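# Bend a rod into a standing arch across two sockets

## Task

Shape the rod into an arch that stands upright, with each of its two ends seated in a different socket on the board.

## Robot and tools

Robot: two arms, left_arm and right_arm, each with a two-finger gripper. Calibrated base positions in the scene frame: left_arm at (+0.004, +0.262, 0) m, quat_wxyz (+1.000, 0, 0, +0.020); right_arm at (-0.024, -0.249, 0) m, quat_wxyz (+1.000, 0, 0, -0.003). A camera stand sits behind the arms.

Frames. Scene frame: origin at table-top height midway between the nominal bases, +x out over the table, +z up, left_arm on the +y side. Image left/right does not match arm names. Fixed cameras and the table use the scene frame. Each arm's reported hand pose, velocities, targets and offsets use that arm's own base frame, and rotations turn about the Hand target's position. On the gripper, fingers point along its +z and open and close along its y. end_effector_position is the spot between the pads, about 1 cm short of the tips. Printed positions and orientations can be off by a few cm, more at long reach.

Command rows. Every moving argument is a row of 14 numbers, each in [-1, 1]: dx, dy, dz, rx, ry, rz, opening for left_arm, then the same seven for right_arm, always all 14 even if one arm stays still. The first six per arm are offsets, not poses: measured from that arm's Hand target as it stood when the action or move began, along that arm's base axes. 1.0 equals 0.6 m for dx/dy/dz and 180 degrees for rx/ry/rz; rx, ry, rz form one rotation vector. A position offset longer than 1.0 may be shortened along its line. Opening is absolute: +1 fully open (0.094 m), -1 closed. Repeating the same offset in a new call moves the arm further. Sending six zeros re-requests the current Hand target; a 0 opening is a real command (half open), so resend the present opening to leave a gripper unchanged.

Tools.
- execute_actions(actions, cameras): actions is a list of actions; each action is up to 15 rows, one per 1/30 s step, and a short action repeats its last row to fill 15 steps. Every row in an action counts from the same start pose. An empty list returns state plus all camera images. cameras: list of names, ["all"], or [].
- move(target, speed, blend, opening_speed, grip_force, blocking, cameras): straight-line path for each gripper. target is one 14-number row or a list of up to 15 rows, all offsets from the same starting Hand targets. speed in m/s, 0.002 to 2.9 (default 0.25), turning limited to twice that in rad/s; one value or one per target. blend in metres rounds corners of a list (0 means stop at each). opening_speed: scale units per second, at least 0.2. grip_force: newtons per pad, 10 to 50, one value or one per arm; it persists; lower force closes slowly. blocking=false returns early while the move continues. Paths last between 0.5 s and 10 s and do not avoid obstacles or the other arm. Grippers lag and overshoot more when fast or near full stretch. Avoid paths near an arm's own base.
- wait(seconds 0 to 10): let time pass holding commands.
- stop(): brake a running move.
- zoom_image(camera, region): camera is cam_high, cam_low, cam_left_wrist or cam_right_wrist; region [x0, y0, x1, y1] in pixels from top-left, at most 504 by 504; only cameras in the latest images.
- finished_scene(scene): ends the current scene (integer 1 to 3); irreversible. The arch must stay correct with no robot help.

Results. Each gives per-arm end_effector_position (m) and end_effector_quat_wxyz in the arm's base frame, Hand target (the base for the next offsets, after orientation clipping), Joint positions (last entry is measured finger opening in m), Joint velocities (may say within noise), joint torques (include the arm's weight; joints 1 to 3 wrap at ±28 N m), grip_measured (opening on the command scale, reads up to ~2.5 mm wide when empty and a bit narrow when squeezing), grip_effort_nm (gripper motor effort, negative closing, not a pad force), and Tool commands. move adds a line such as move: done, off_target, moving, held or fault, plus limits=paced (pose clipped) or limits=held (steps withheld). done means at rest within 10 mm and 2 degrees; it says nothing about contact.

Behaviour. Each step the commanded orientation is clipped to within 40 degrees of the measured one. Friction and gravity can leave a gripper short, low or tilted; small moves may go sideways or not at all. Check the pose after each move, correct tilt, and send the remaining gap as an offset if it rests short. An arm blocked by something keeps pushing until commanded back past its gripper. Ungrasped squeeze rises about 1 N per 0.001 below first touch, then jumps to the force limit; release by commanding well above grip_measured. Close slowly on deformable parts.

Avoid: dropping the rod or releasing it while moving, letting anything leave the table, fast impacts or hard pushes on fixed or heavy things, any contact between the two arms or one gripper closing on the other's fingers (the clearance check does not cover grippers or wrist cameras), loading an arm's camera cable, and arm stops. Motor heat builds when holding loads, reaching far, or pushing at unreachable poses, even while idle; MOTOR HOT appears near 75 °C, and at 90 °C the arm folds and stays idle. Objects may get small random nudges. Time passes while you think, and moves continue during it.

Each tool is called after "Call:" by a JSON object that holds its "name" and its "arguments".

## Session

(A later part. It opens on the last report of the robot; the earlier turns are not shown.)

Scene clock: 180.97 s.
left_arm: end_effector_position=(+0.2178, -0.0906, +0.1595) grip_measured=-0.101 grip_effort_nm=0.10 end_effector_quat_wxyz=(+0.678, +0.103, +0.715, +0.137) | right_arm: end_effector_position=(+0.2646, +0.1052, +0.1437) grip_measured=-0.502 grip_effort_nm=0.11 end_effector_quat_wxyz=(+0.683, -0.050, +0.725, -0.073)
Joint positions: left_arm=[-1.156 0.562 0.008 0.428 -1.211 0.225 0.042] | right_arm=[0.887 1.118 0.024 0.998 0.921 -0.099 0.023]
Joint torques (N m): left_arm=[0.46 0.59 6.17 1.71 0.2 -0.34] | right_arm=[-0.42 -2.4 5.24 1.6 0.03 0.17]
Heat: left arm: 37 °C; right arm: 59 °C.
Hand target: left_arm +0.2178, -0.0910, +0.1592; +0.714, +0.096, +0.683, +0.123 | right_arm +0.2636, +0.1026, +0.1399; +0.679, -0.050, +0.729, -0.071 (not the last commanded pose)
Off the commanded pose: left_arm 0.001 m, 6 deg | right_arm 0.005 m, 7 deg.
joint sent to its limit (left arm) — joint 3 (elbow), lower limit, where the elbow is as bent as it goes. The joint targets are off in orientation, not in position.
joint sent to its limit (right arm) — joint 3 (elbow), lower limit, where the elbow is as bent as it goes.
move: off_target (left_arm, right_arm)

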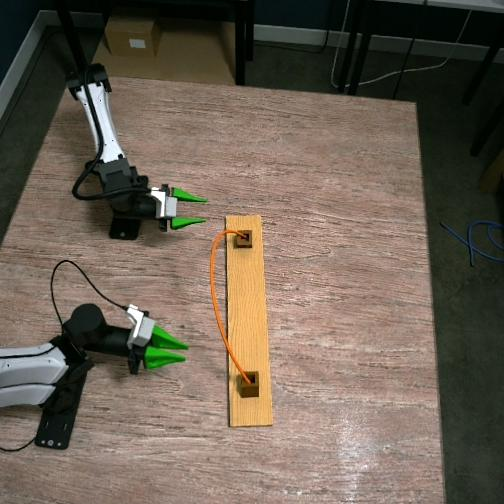

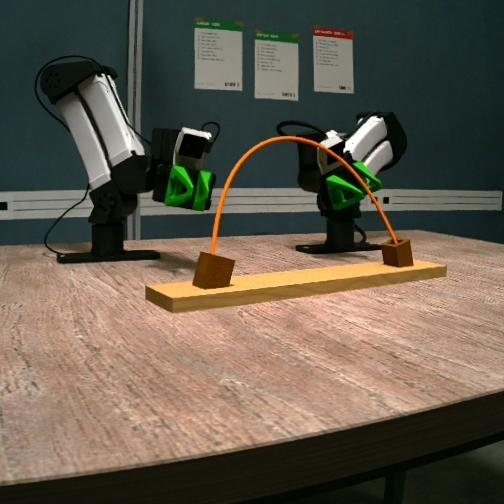

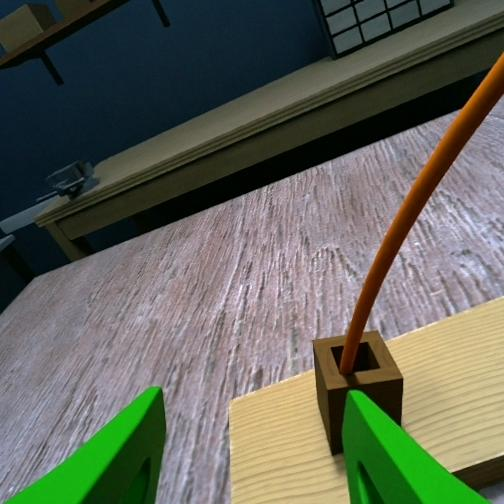

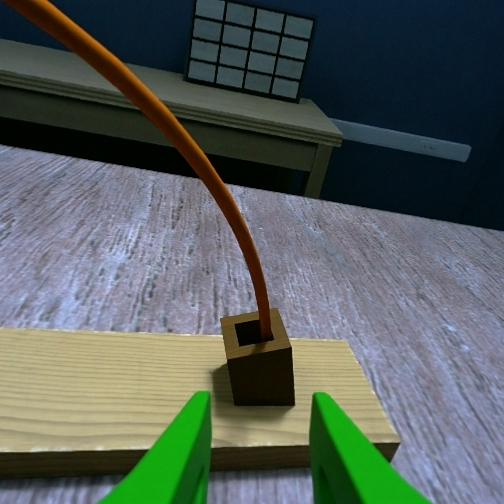

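Call:
{"name": "move", "arguments": {"target": [[0,0,0.03,0,0,0,-0.1,0.0,-0.15,0.05,0,0,0,-0.5],[-0.08,-0.32,0.1,0.4,0.02,0,-0.1,0,-0.22,0.05,0,0,0,-0.5]], "speed": 0.2, "blend": 0.02, "cameras": ["all"]}}

Scene clock: 190.97 s.
left_arm: end_effector_position=(+0.1720, -0.2790, +0.2119) grip_measured=-0.101 grip_effort_nm=0.10 end_effector_quat_wxyz=(+0.499, +0.507, +0.493, +0.500) | right_arm: end_effector_position=(+0.2621, -0.0288, +0.1626) grip_measured=-0.502 grip_effort_nm=0.11 end_effector_quat_wxyz=(+0.675, -0.045, +0.733, -0.067)
Joint positions: left_arm=[-1.578 1.498 0.626 0.658 -1.565 1.372 0.042] | right_arm=[-0.246 0.27 0.024 0.164 -0.208 -0.178 0.023]
Joint torques (N m): left_arm=[-0.29 -4.01 8.38 1.42 -0.11 -0.04] | right_arm=[-0.4 3.33 10.18 2.06 -0.06 -0.06]
Heat: left arm: 38 °C; right arm: 58 °C.
Hand target: left_arm +0.1697, -0.2830, +0.2191; +0.501, +0.501, +0.500, +0.498 | right_arm +0.2636, -0.0294, +0.1699; +0.679, -0.050, +0.729, -0.071
Off the commanded pose: left_arm 0.009 m, 1 deg | right_arm 0.007 m, 1 deg.
move: done

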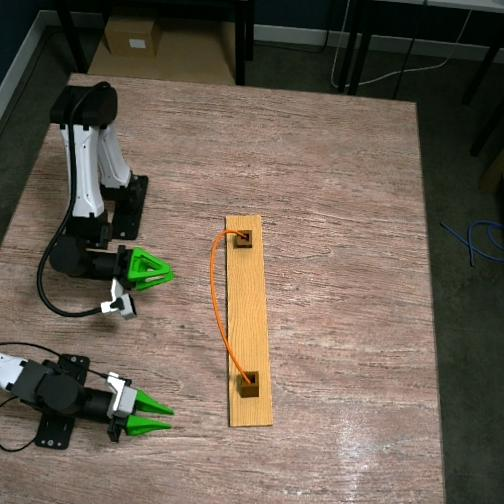

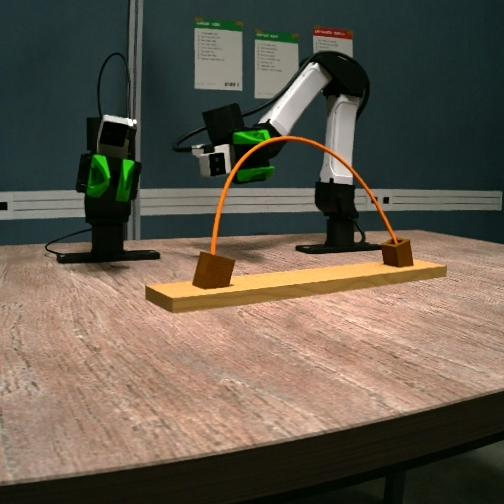

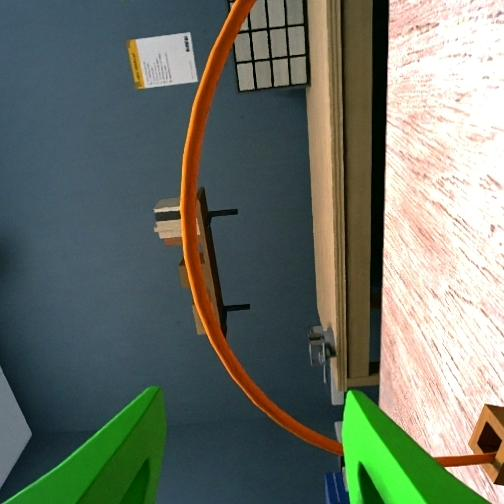

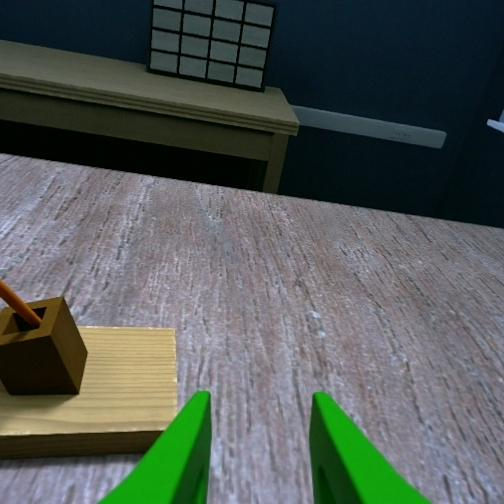

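Call:
{"name": "move", "arguments": {"target": [[0.02,0.02,0.045,0,0,0,-0.1,0,0,0,0,0,0,-0.5],[0.1,0.02,0.045,0,0,0,-0.1,0,0,0,0,0,0,-0.5]], "speed": 0.12, "blend": 0.01, "cameras": ["cam_left_wrist"]}}

Scene clock: 193.90 s.
left_arm: end_effector_position=(+0.2270, -0.2677, +0.2388) grip_measured=-0.101 grip_effort_nm=0.10 end_effector_quat_wxyz=(+0.491, +0.510, +0.495, +0.503) | right_arm: end_effector_position=(+0.2621, -0.0288, +0.1626) grip_measured=-0.502 grip_effort_nm=0.11 end_effector_quat_wxyz=(+0.675, -0.045, +0.733, -0.067)
Joint positions: left_arm=[-1.375 1.427 0.646 0.725 -1.371 1.542 0.042] | right_arm=[-0.246 0.27 0.024 0.164 -0.208 -0.178 0.023]
Joint torques (N m): left_arm=[1.01 -3.69 7.86 1.81 0.21 0.01] | right_arm=[-0.4 3.34 10.18 2.06 -0.04 -0.06]
Heat: left arm: 38 °C; right arm: 58 °C.
Hand target: left_arm +0.2297, -0.2710, +0.2459; +0.501, +0.501, +0.500, +0.498 | right_arm +0.2636, -0.0294, +0.1699; +0.679, -0.050, +0.729, -0.071
Off the commanded pose: left_arm 0.008 m, 2 deg | right_arm 0.007 m, 1 deg.
move: done
Images, in order (width x height): cam_left_wrist 504x504.

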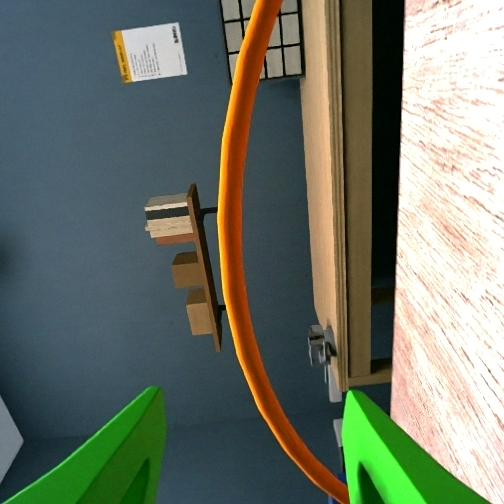

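Call:
{"name": "move", "arguments": {"target": [[0.0,-0.037,0.008,0,0,0,-0.1,0,0,0,0,0,0,-0.5],[0.05,-0.037,0.008,0,0,0,-0.1,0,0,0,0,0,0,-0.5]], "speed": 0.1, "blend": 0.005, "cameras": ["cam_left_wrist","cam_low","cam_high"]}}

Scene clock: 197.47 s.
left_arm: end_effector_position=(+0.2566, -0.2880, +0.2401) grip_measured=-0.101 grip_effort_nm=0.10 end_effector_quat_wxyz=(+0.487, +0.513, +0.495, +0.505) | right_arm: end_effector_position=(+0.2621, -0.0288, +0.1626) grip_measured=-0.502 grip_effort_nm=0.11 end_effector_quat_wxyz=(+0.675, -0.045, +0.733, -0.067)
Joint positions: left_arm=[-1.291 1.532 0.748 0.727 -1.29 1.552 0.042] | right_arm=[-0.246 0.27 0.024 0.164 -0.208 -0.178 0.023]
Joint torques (N m): left_arm=[0.85 -4.6 8.88 1.84 0.23 -0.01] | right_arm=[-0.4 3.33 10.19 2.07 -0.04 -0.06]
Heat: left arm: 38 °C; right arm: 58 °C.
Hand target: left_arm +0.2597, -0.2933, +0.2508; +0.501, +0.501, +0.500, +0.498 | right_arm +0.2636, -0.0294, +0.1699; +0.679, -0.050, +0.729, -0.071
Off the commanded pose: left_arm 0.012 m, 2 deg | right_arm 0.007 m, 1 deg.
move: off_target (left_arm)
Images, in order (width x height): cam_high 504x504, cam_low 504x504, cam_left_wrist 504x504.

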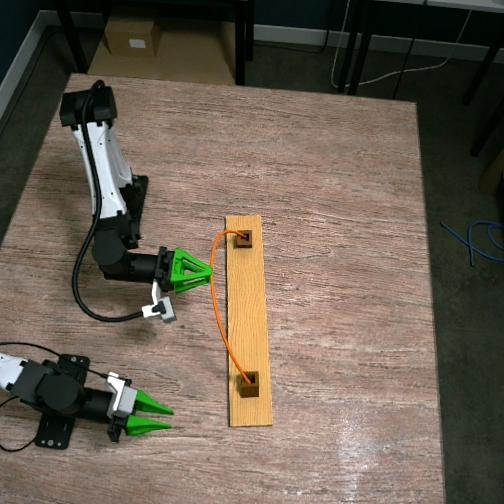

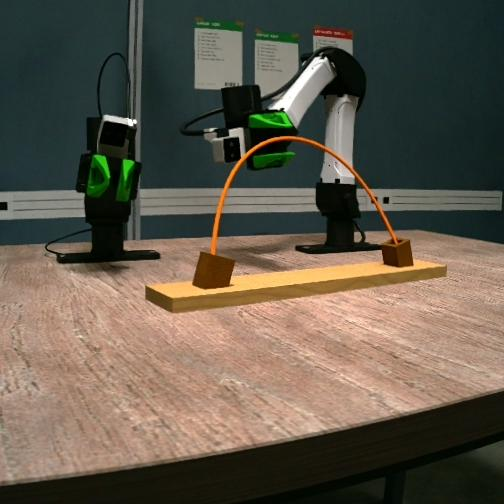

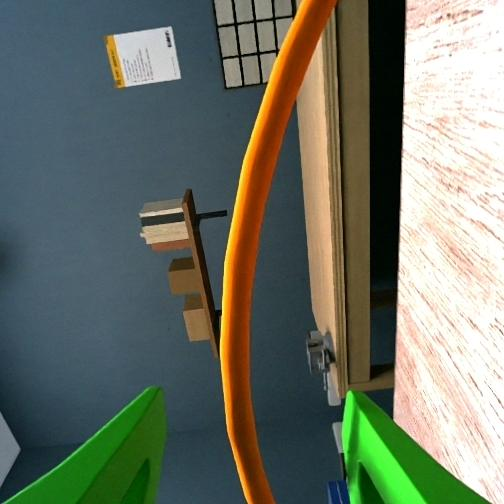

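Call:
{"name": "move", "arguments": {"target": [[0.02,0,0.007,0,0,0,-0.1,0,0,0,0,0,0,-0.5],[0.02,0,0.007,0,0,0,-0.97,0,0,0,0,0,0,-0.5],[0.14,0,0.03,0,0,0,-0.97,0,0,0,0,0,0,-0.5]], "speed": 0.06, "opening_speed": 0.5, "cameras": ["all"]}}

Call:
{"name": "zoom_image", "arguments": {"camera": "cam_high", "region": [190, 190, 330, 410]}}

Scene clock: 204.37 s.
left_arm: end_effector_position=(+0.3399, -0.2822, +0.2618) grip_measured=-0.906 grip_effort_nm=-1.01 end_effector_quat_wxyz=(+0.490, +0.493, +0.511, +0.505) | right_arm: end_effector_position=(+0.2621, -0.0288, +0.1626) grip_measured=-0.502 grip_effort_nm=0.11 end_effector_quat_wxyz=(+0.675, -0.045, +0.733, -0.067)
Joint positions: left_arm=[-1.048 1.619 0.915 0.687 -1.08 1.554 0.004] | right_arm=[-0.246 0.27 0.024 0.164 -0.208 -0.178 0.023]
Joint torques (N m): left_arm=[0.54 -5.31 9.44 1.61 0.57 0.04] | right_arm=[-0.4 3.34 10.19 2.07 -0.04 -0.06]
Heat: left arm: 39 °C; right arm: 59 °C.
Hand target: left_arm +0.3436, -0.2933, +0.2689; +0.501, +0.501, +0.500, +0.498 | right_arm +0.2636, -0.0294, +0.1699; +0.679, -0.050, +0.729, -0.071
Off the commanded pose: left_arm 0.014 m, 2 deg | right_arm 0.007 m, 1 deg.
move: off_target (left_arm); target 2's new opening was sent with left_arm's hand 0.011 m and 1 deg from that target

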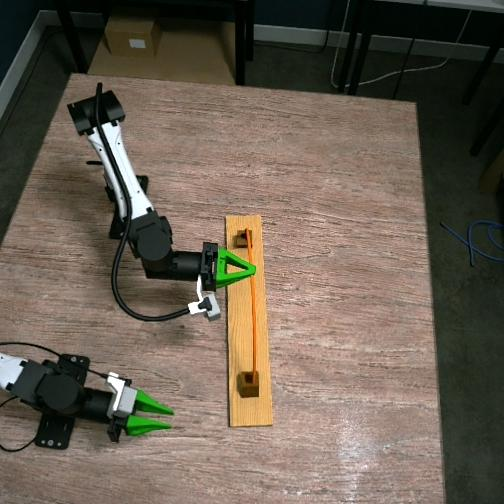

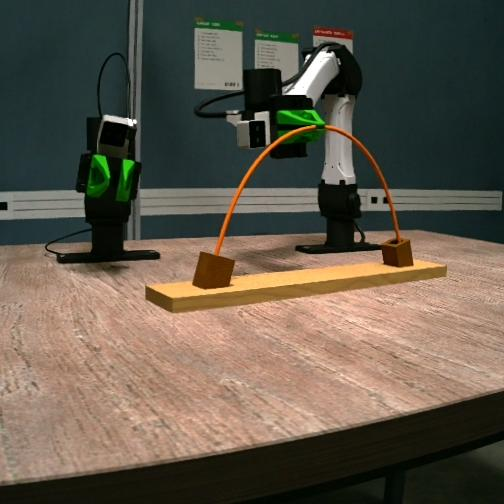

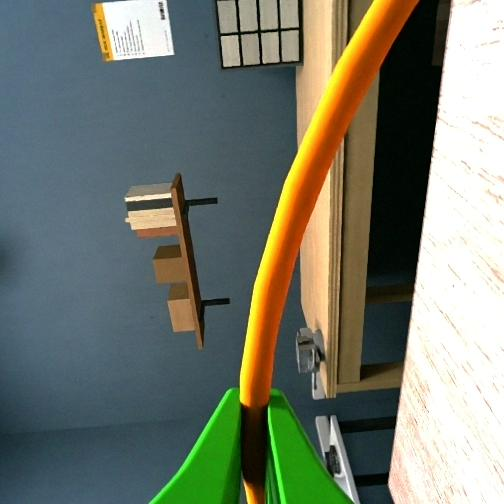

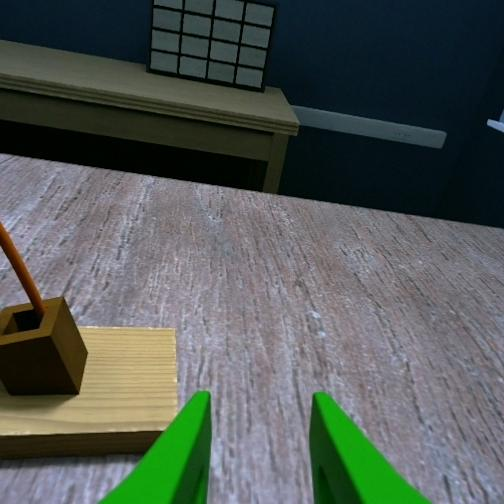

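Scaled by 2.291 from the camera's 504x504 image, which has a finer 720x720 frame.

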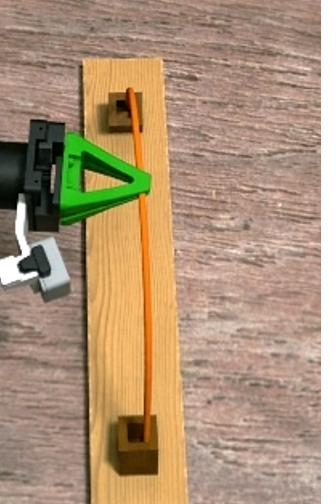

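Call:
{"name": "move", "arguments": {"target": [[-0.02,0,0,0,0,0,-0.97,0,0,0,0,0,0,-0.5],[-0.02,0,-0.045,0,0,0,-0.97,0,0,0,0,0,0,-0.5]], "speed": 0.05, "cameras": ["cam_high","cam_low"]}}

Call:
{"name": "zoom_image", "arguments": {"camera": "cam_high", "region": [190, 190, 330, 410]}}

Call:
{"name": "zoom_image", "arguments": {"camera": "cam_low", "region": [180, 190, 420, 310]}}

Scene clock: 208.33 s.
left_arm: end_effector_position=(+0.3345, -0.2846, +0.2580) grip_measured=-0.907 grip_effort_nm=-1.01 end_effector_quat_wxyz=(+0.513, +0.474, +0.514, +0.498) | right_arm: end_effector_position=(+0.2621, -0.0288, +0.1626) grip_measured=-0.502 grip_effort_nm=0.11 end_effector_quat_wxyz=(+0.675, -0.045, +0.733, -0.067)
Joint positions: left_arm=[-1.064 1.64 0.877 0.81 -1.089 1.556 0.004] | right_arm=[-0.246 0.27 0.024 0.164 -0.208 -0.178 0.023]
Joint torques (N m): left_arm=[-0.77 -4.46 4.98 1.5 0.37 -0.03] | right_arm=[-0.4 3.34 10.19 2.06 -0.04 -0.06]
Heat: left arm: 39 °C; right arm: 59 °C.
Hand target: left_arm +0.3317, -0.2933, +0.2418; +0.501, +0.501, +0.500, +0.498 | right_arm +0.2636, -0.0294, +0.1699; +0.679, -0.050, +0.729, -0.071
Off the commanded pose: left_arm 0.019 m, 4 deg | right_arm 0.007 m, 1 deg.
move: off_target (left_arm)
Images, in order (width x height): cam_high 504x504, cam_low 504x504.

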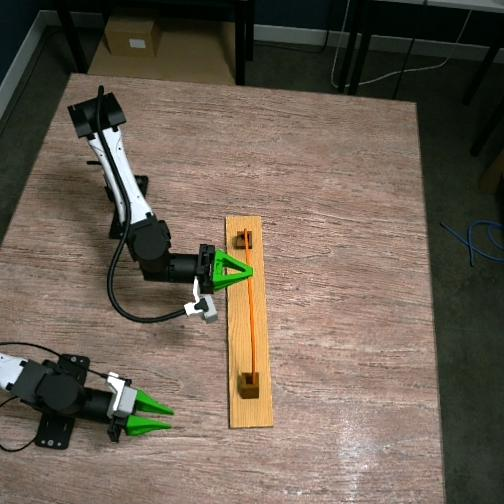

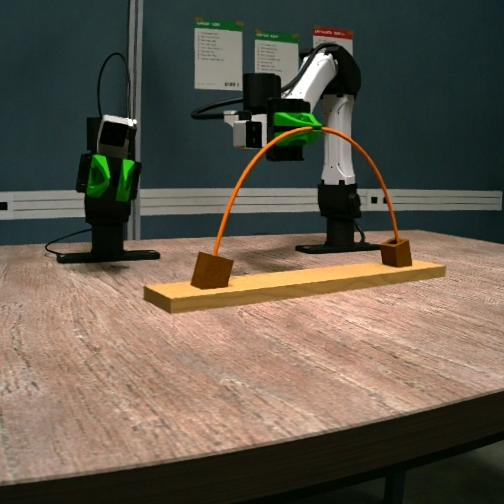

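Scaled by 2.291 from the camera's 504x504 image, which has a finer 720x720 frame.

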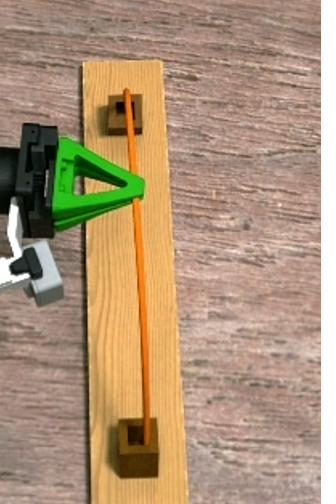

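Scaled by 2.100 from the camera's 504x504 image, which has a finer 720x720 frame.

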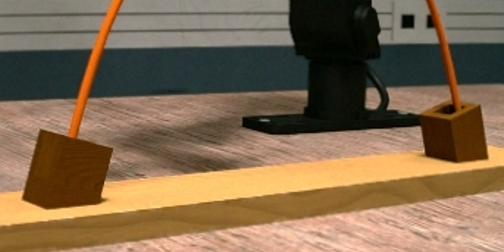

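Call:
{"name": "move", "arguments": {"target": [[0.004,-0.0,0.022,0,0,0,-0.97,0,0,0,0,0,0,-0.5],[0.004,-0.0,0.022,0,0,0,-0.3,0,0,0,0,0,0,-0.5]], "speed": 0.05, "opening_speed": 0.25, "cameras": ["cam_high","cam_low","cam_left_wrist"]}}

Call:
{"name": "zoom_image", "arguments": {"camera": "cam_high", "region": [190, 190, 330, 410]}}

Scene clock: 213.80 s.
left_arm: end_effector_position=(+0.3350, -0.2874, +0.2483) grip_measured=-0.301 grip_effort_nm=0.10 end_effector_quat_wxyz=(+0.491, +0.502, +0.504, +0.503) | right_arm: end_effector_position=(+0.2621, -0.0288, +0.1626) grip_measured=-0.502 grip_effort_nm=0.11 end_effector_quat_wxyz=(+0.675, -0.045, +0.733, -0.067)
Joint positions: left_arm=[-1.064 1.64 0.883 0.733 -1.077 1.56 0.033] | right_arm=[-0.246 0.27 0.024 0.164 -0.208 -0.178 0.023]
Joint torques (N m): left_arm=[-0.21 -6.32 7.73 1.74 0.28 -0.06] | right_arm=[-0.4 3.34 10.19 2.07 -0.04 -0.06]
Heat: left arm: 39 °C; right arm: 59 °C.
Hand target: left_arm +0.3341, -0.2933, +0.2550; +0.501, +0.501, +0.500, +0.498 | right_arm +0.2636, -0.0294, +0.1699; +0.679, -0.050, +0.729, -0.071
Off the commanded pose: left_arm 0.009 m, 1 deg | right_arm 0.007 m, 1 deg.
move: done; target 2's new opening was sent with left_arm's hand 0.009 m and 3 deg from that target
Images, in order (width x height): cam_high 504x504, cam_low 504x504, cam_left_wrist 504x504.

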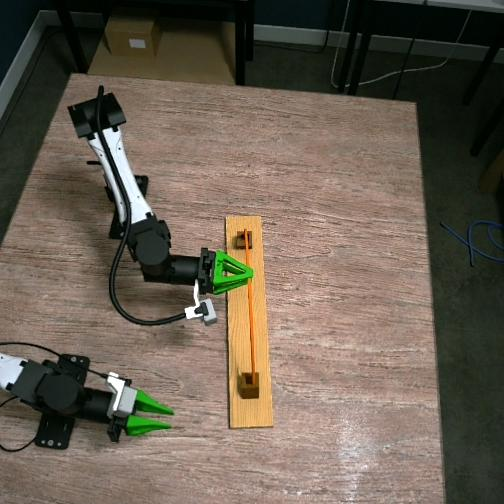

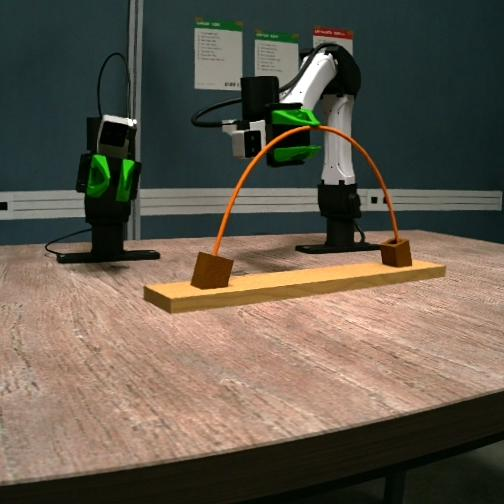

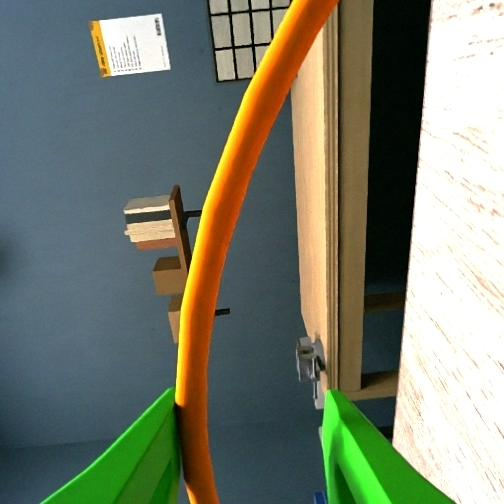

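Scaled by 2.291 from the camera's 504x504 image, which has a finer 720x720 frame.

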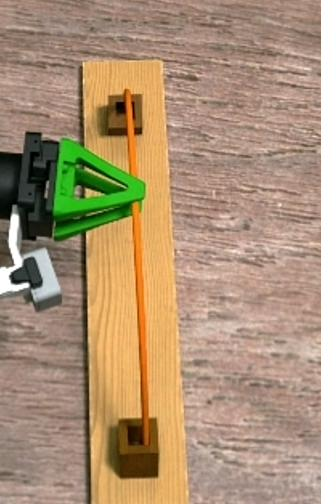

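Call:
{"name": "move", "arguments": {"target": [[0,0,0.013,0,0,0,-0.2,0,0,0,0,0,0,-0.5],[-0.15,0,0.013,0,0,0,-0.2,0,0,0,0,0,0,-0.5]], "speed": 0.06, "cameras": ["cam_high","cam_low","cam_left_wrist"]}}

Call:
{"name": "zoom_image", "arguments": {"camera": "cam_high", "region": [190, 190, 330, 410]}}

Scene clock: 217.83 s.
left_arm: end_effector_position=(+0.2474, -0.2994, +0.2518) grip_measured=-0.201 grip_effort_nm=0.10 end_effector_quat_wxyz=(+0.491, +0.515, +0.491, +0.503) | right_arm: end_effector_position=(+0.2621, -0.0288, +0.1627) grip_measured=-0.502 grip_effort_nm=0.11 end_effector_quat_wxyz=(+0.675, -0.045, +0.733, -0.067)
Joint positions: left_arm=[-1.329 1.534 0.799 0.688 -1.316 1.56 0.038] | right_arm=[-0.246 0.27 0.024 0.164 -0.208 -0.178 0.023]
Joint torques (N m): left_arm=[-0.14 -8.08 6 1.63 0.01 -0.12] | right_arm=[-0.4 3.33 10.19 2.06 -0.04 -0.06]
Heat: left arm: 39 °C; right arm: 60 °C.
Hand target: left_arm +0.2441, -0.2933, +0.2629; +0.501, +0.501, +0.500, +0.498 | right_arm +0.2636, -0.0294, +0.1699; +0.679, -0.050, +0.729, -0.071
Off the commanded pose: left_arm 0.013 m, 2 deg | right_arm 0.007 m, 1 deg.
move: off_target (left_arm)
Images, in order (width x height): cam_high 504x504, cam_low 504x504, cam_left_wrist 504x504.

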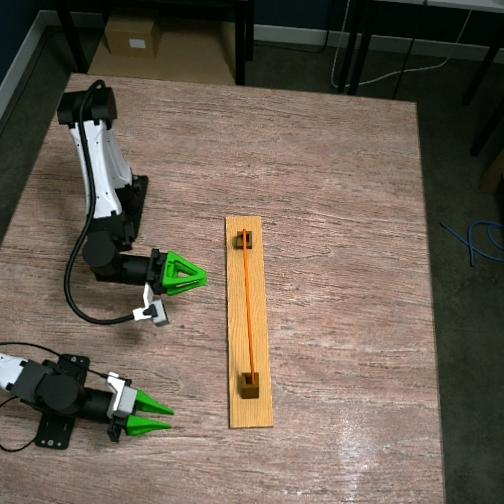

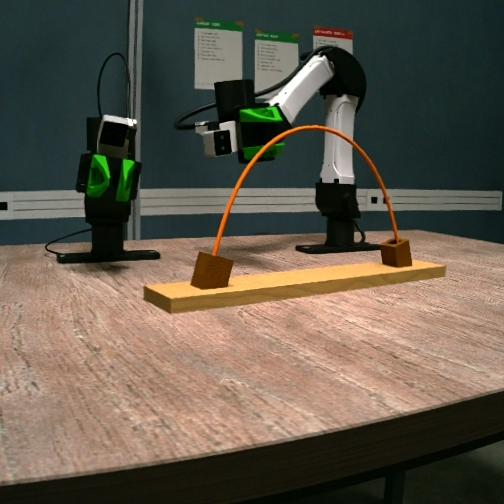

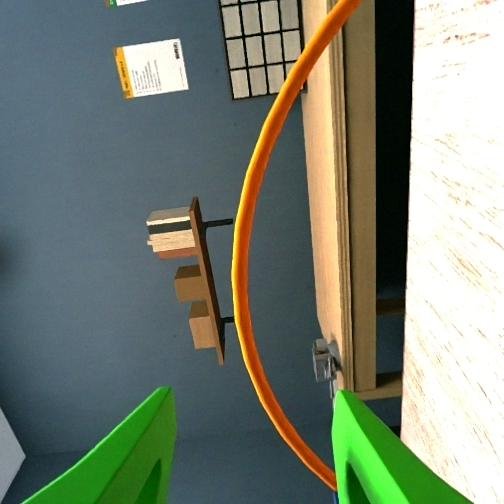

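Scaled by 2.291 from the camera's 504x504 image, which has a finer 720x720 frame.

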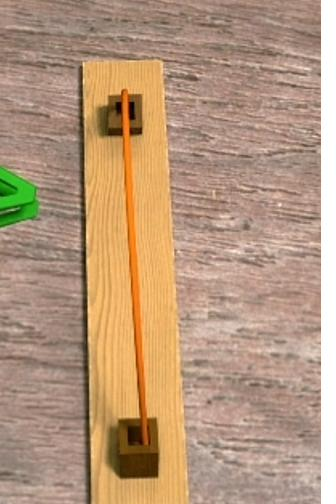

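Call:
{"name": "finished_scene", "arguments": {"scene": 2}}

The scene is finished: the task was done.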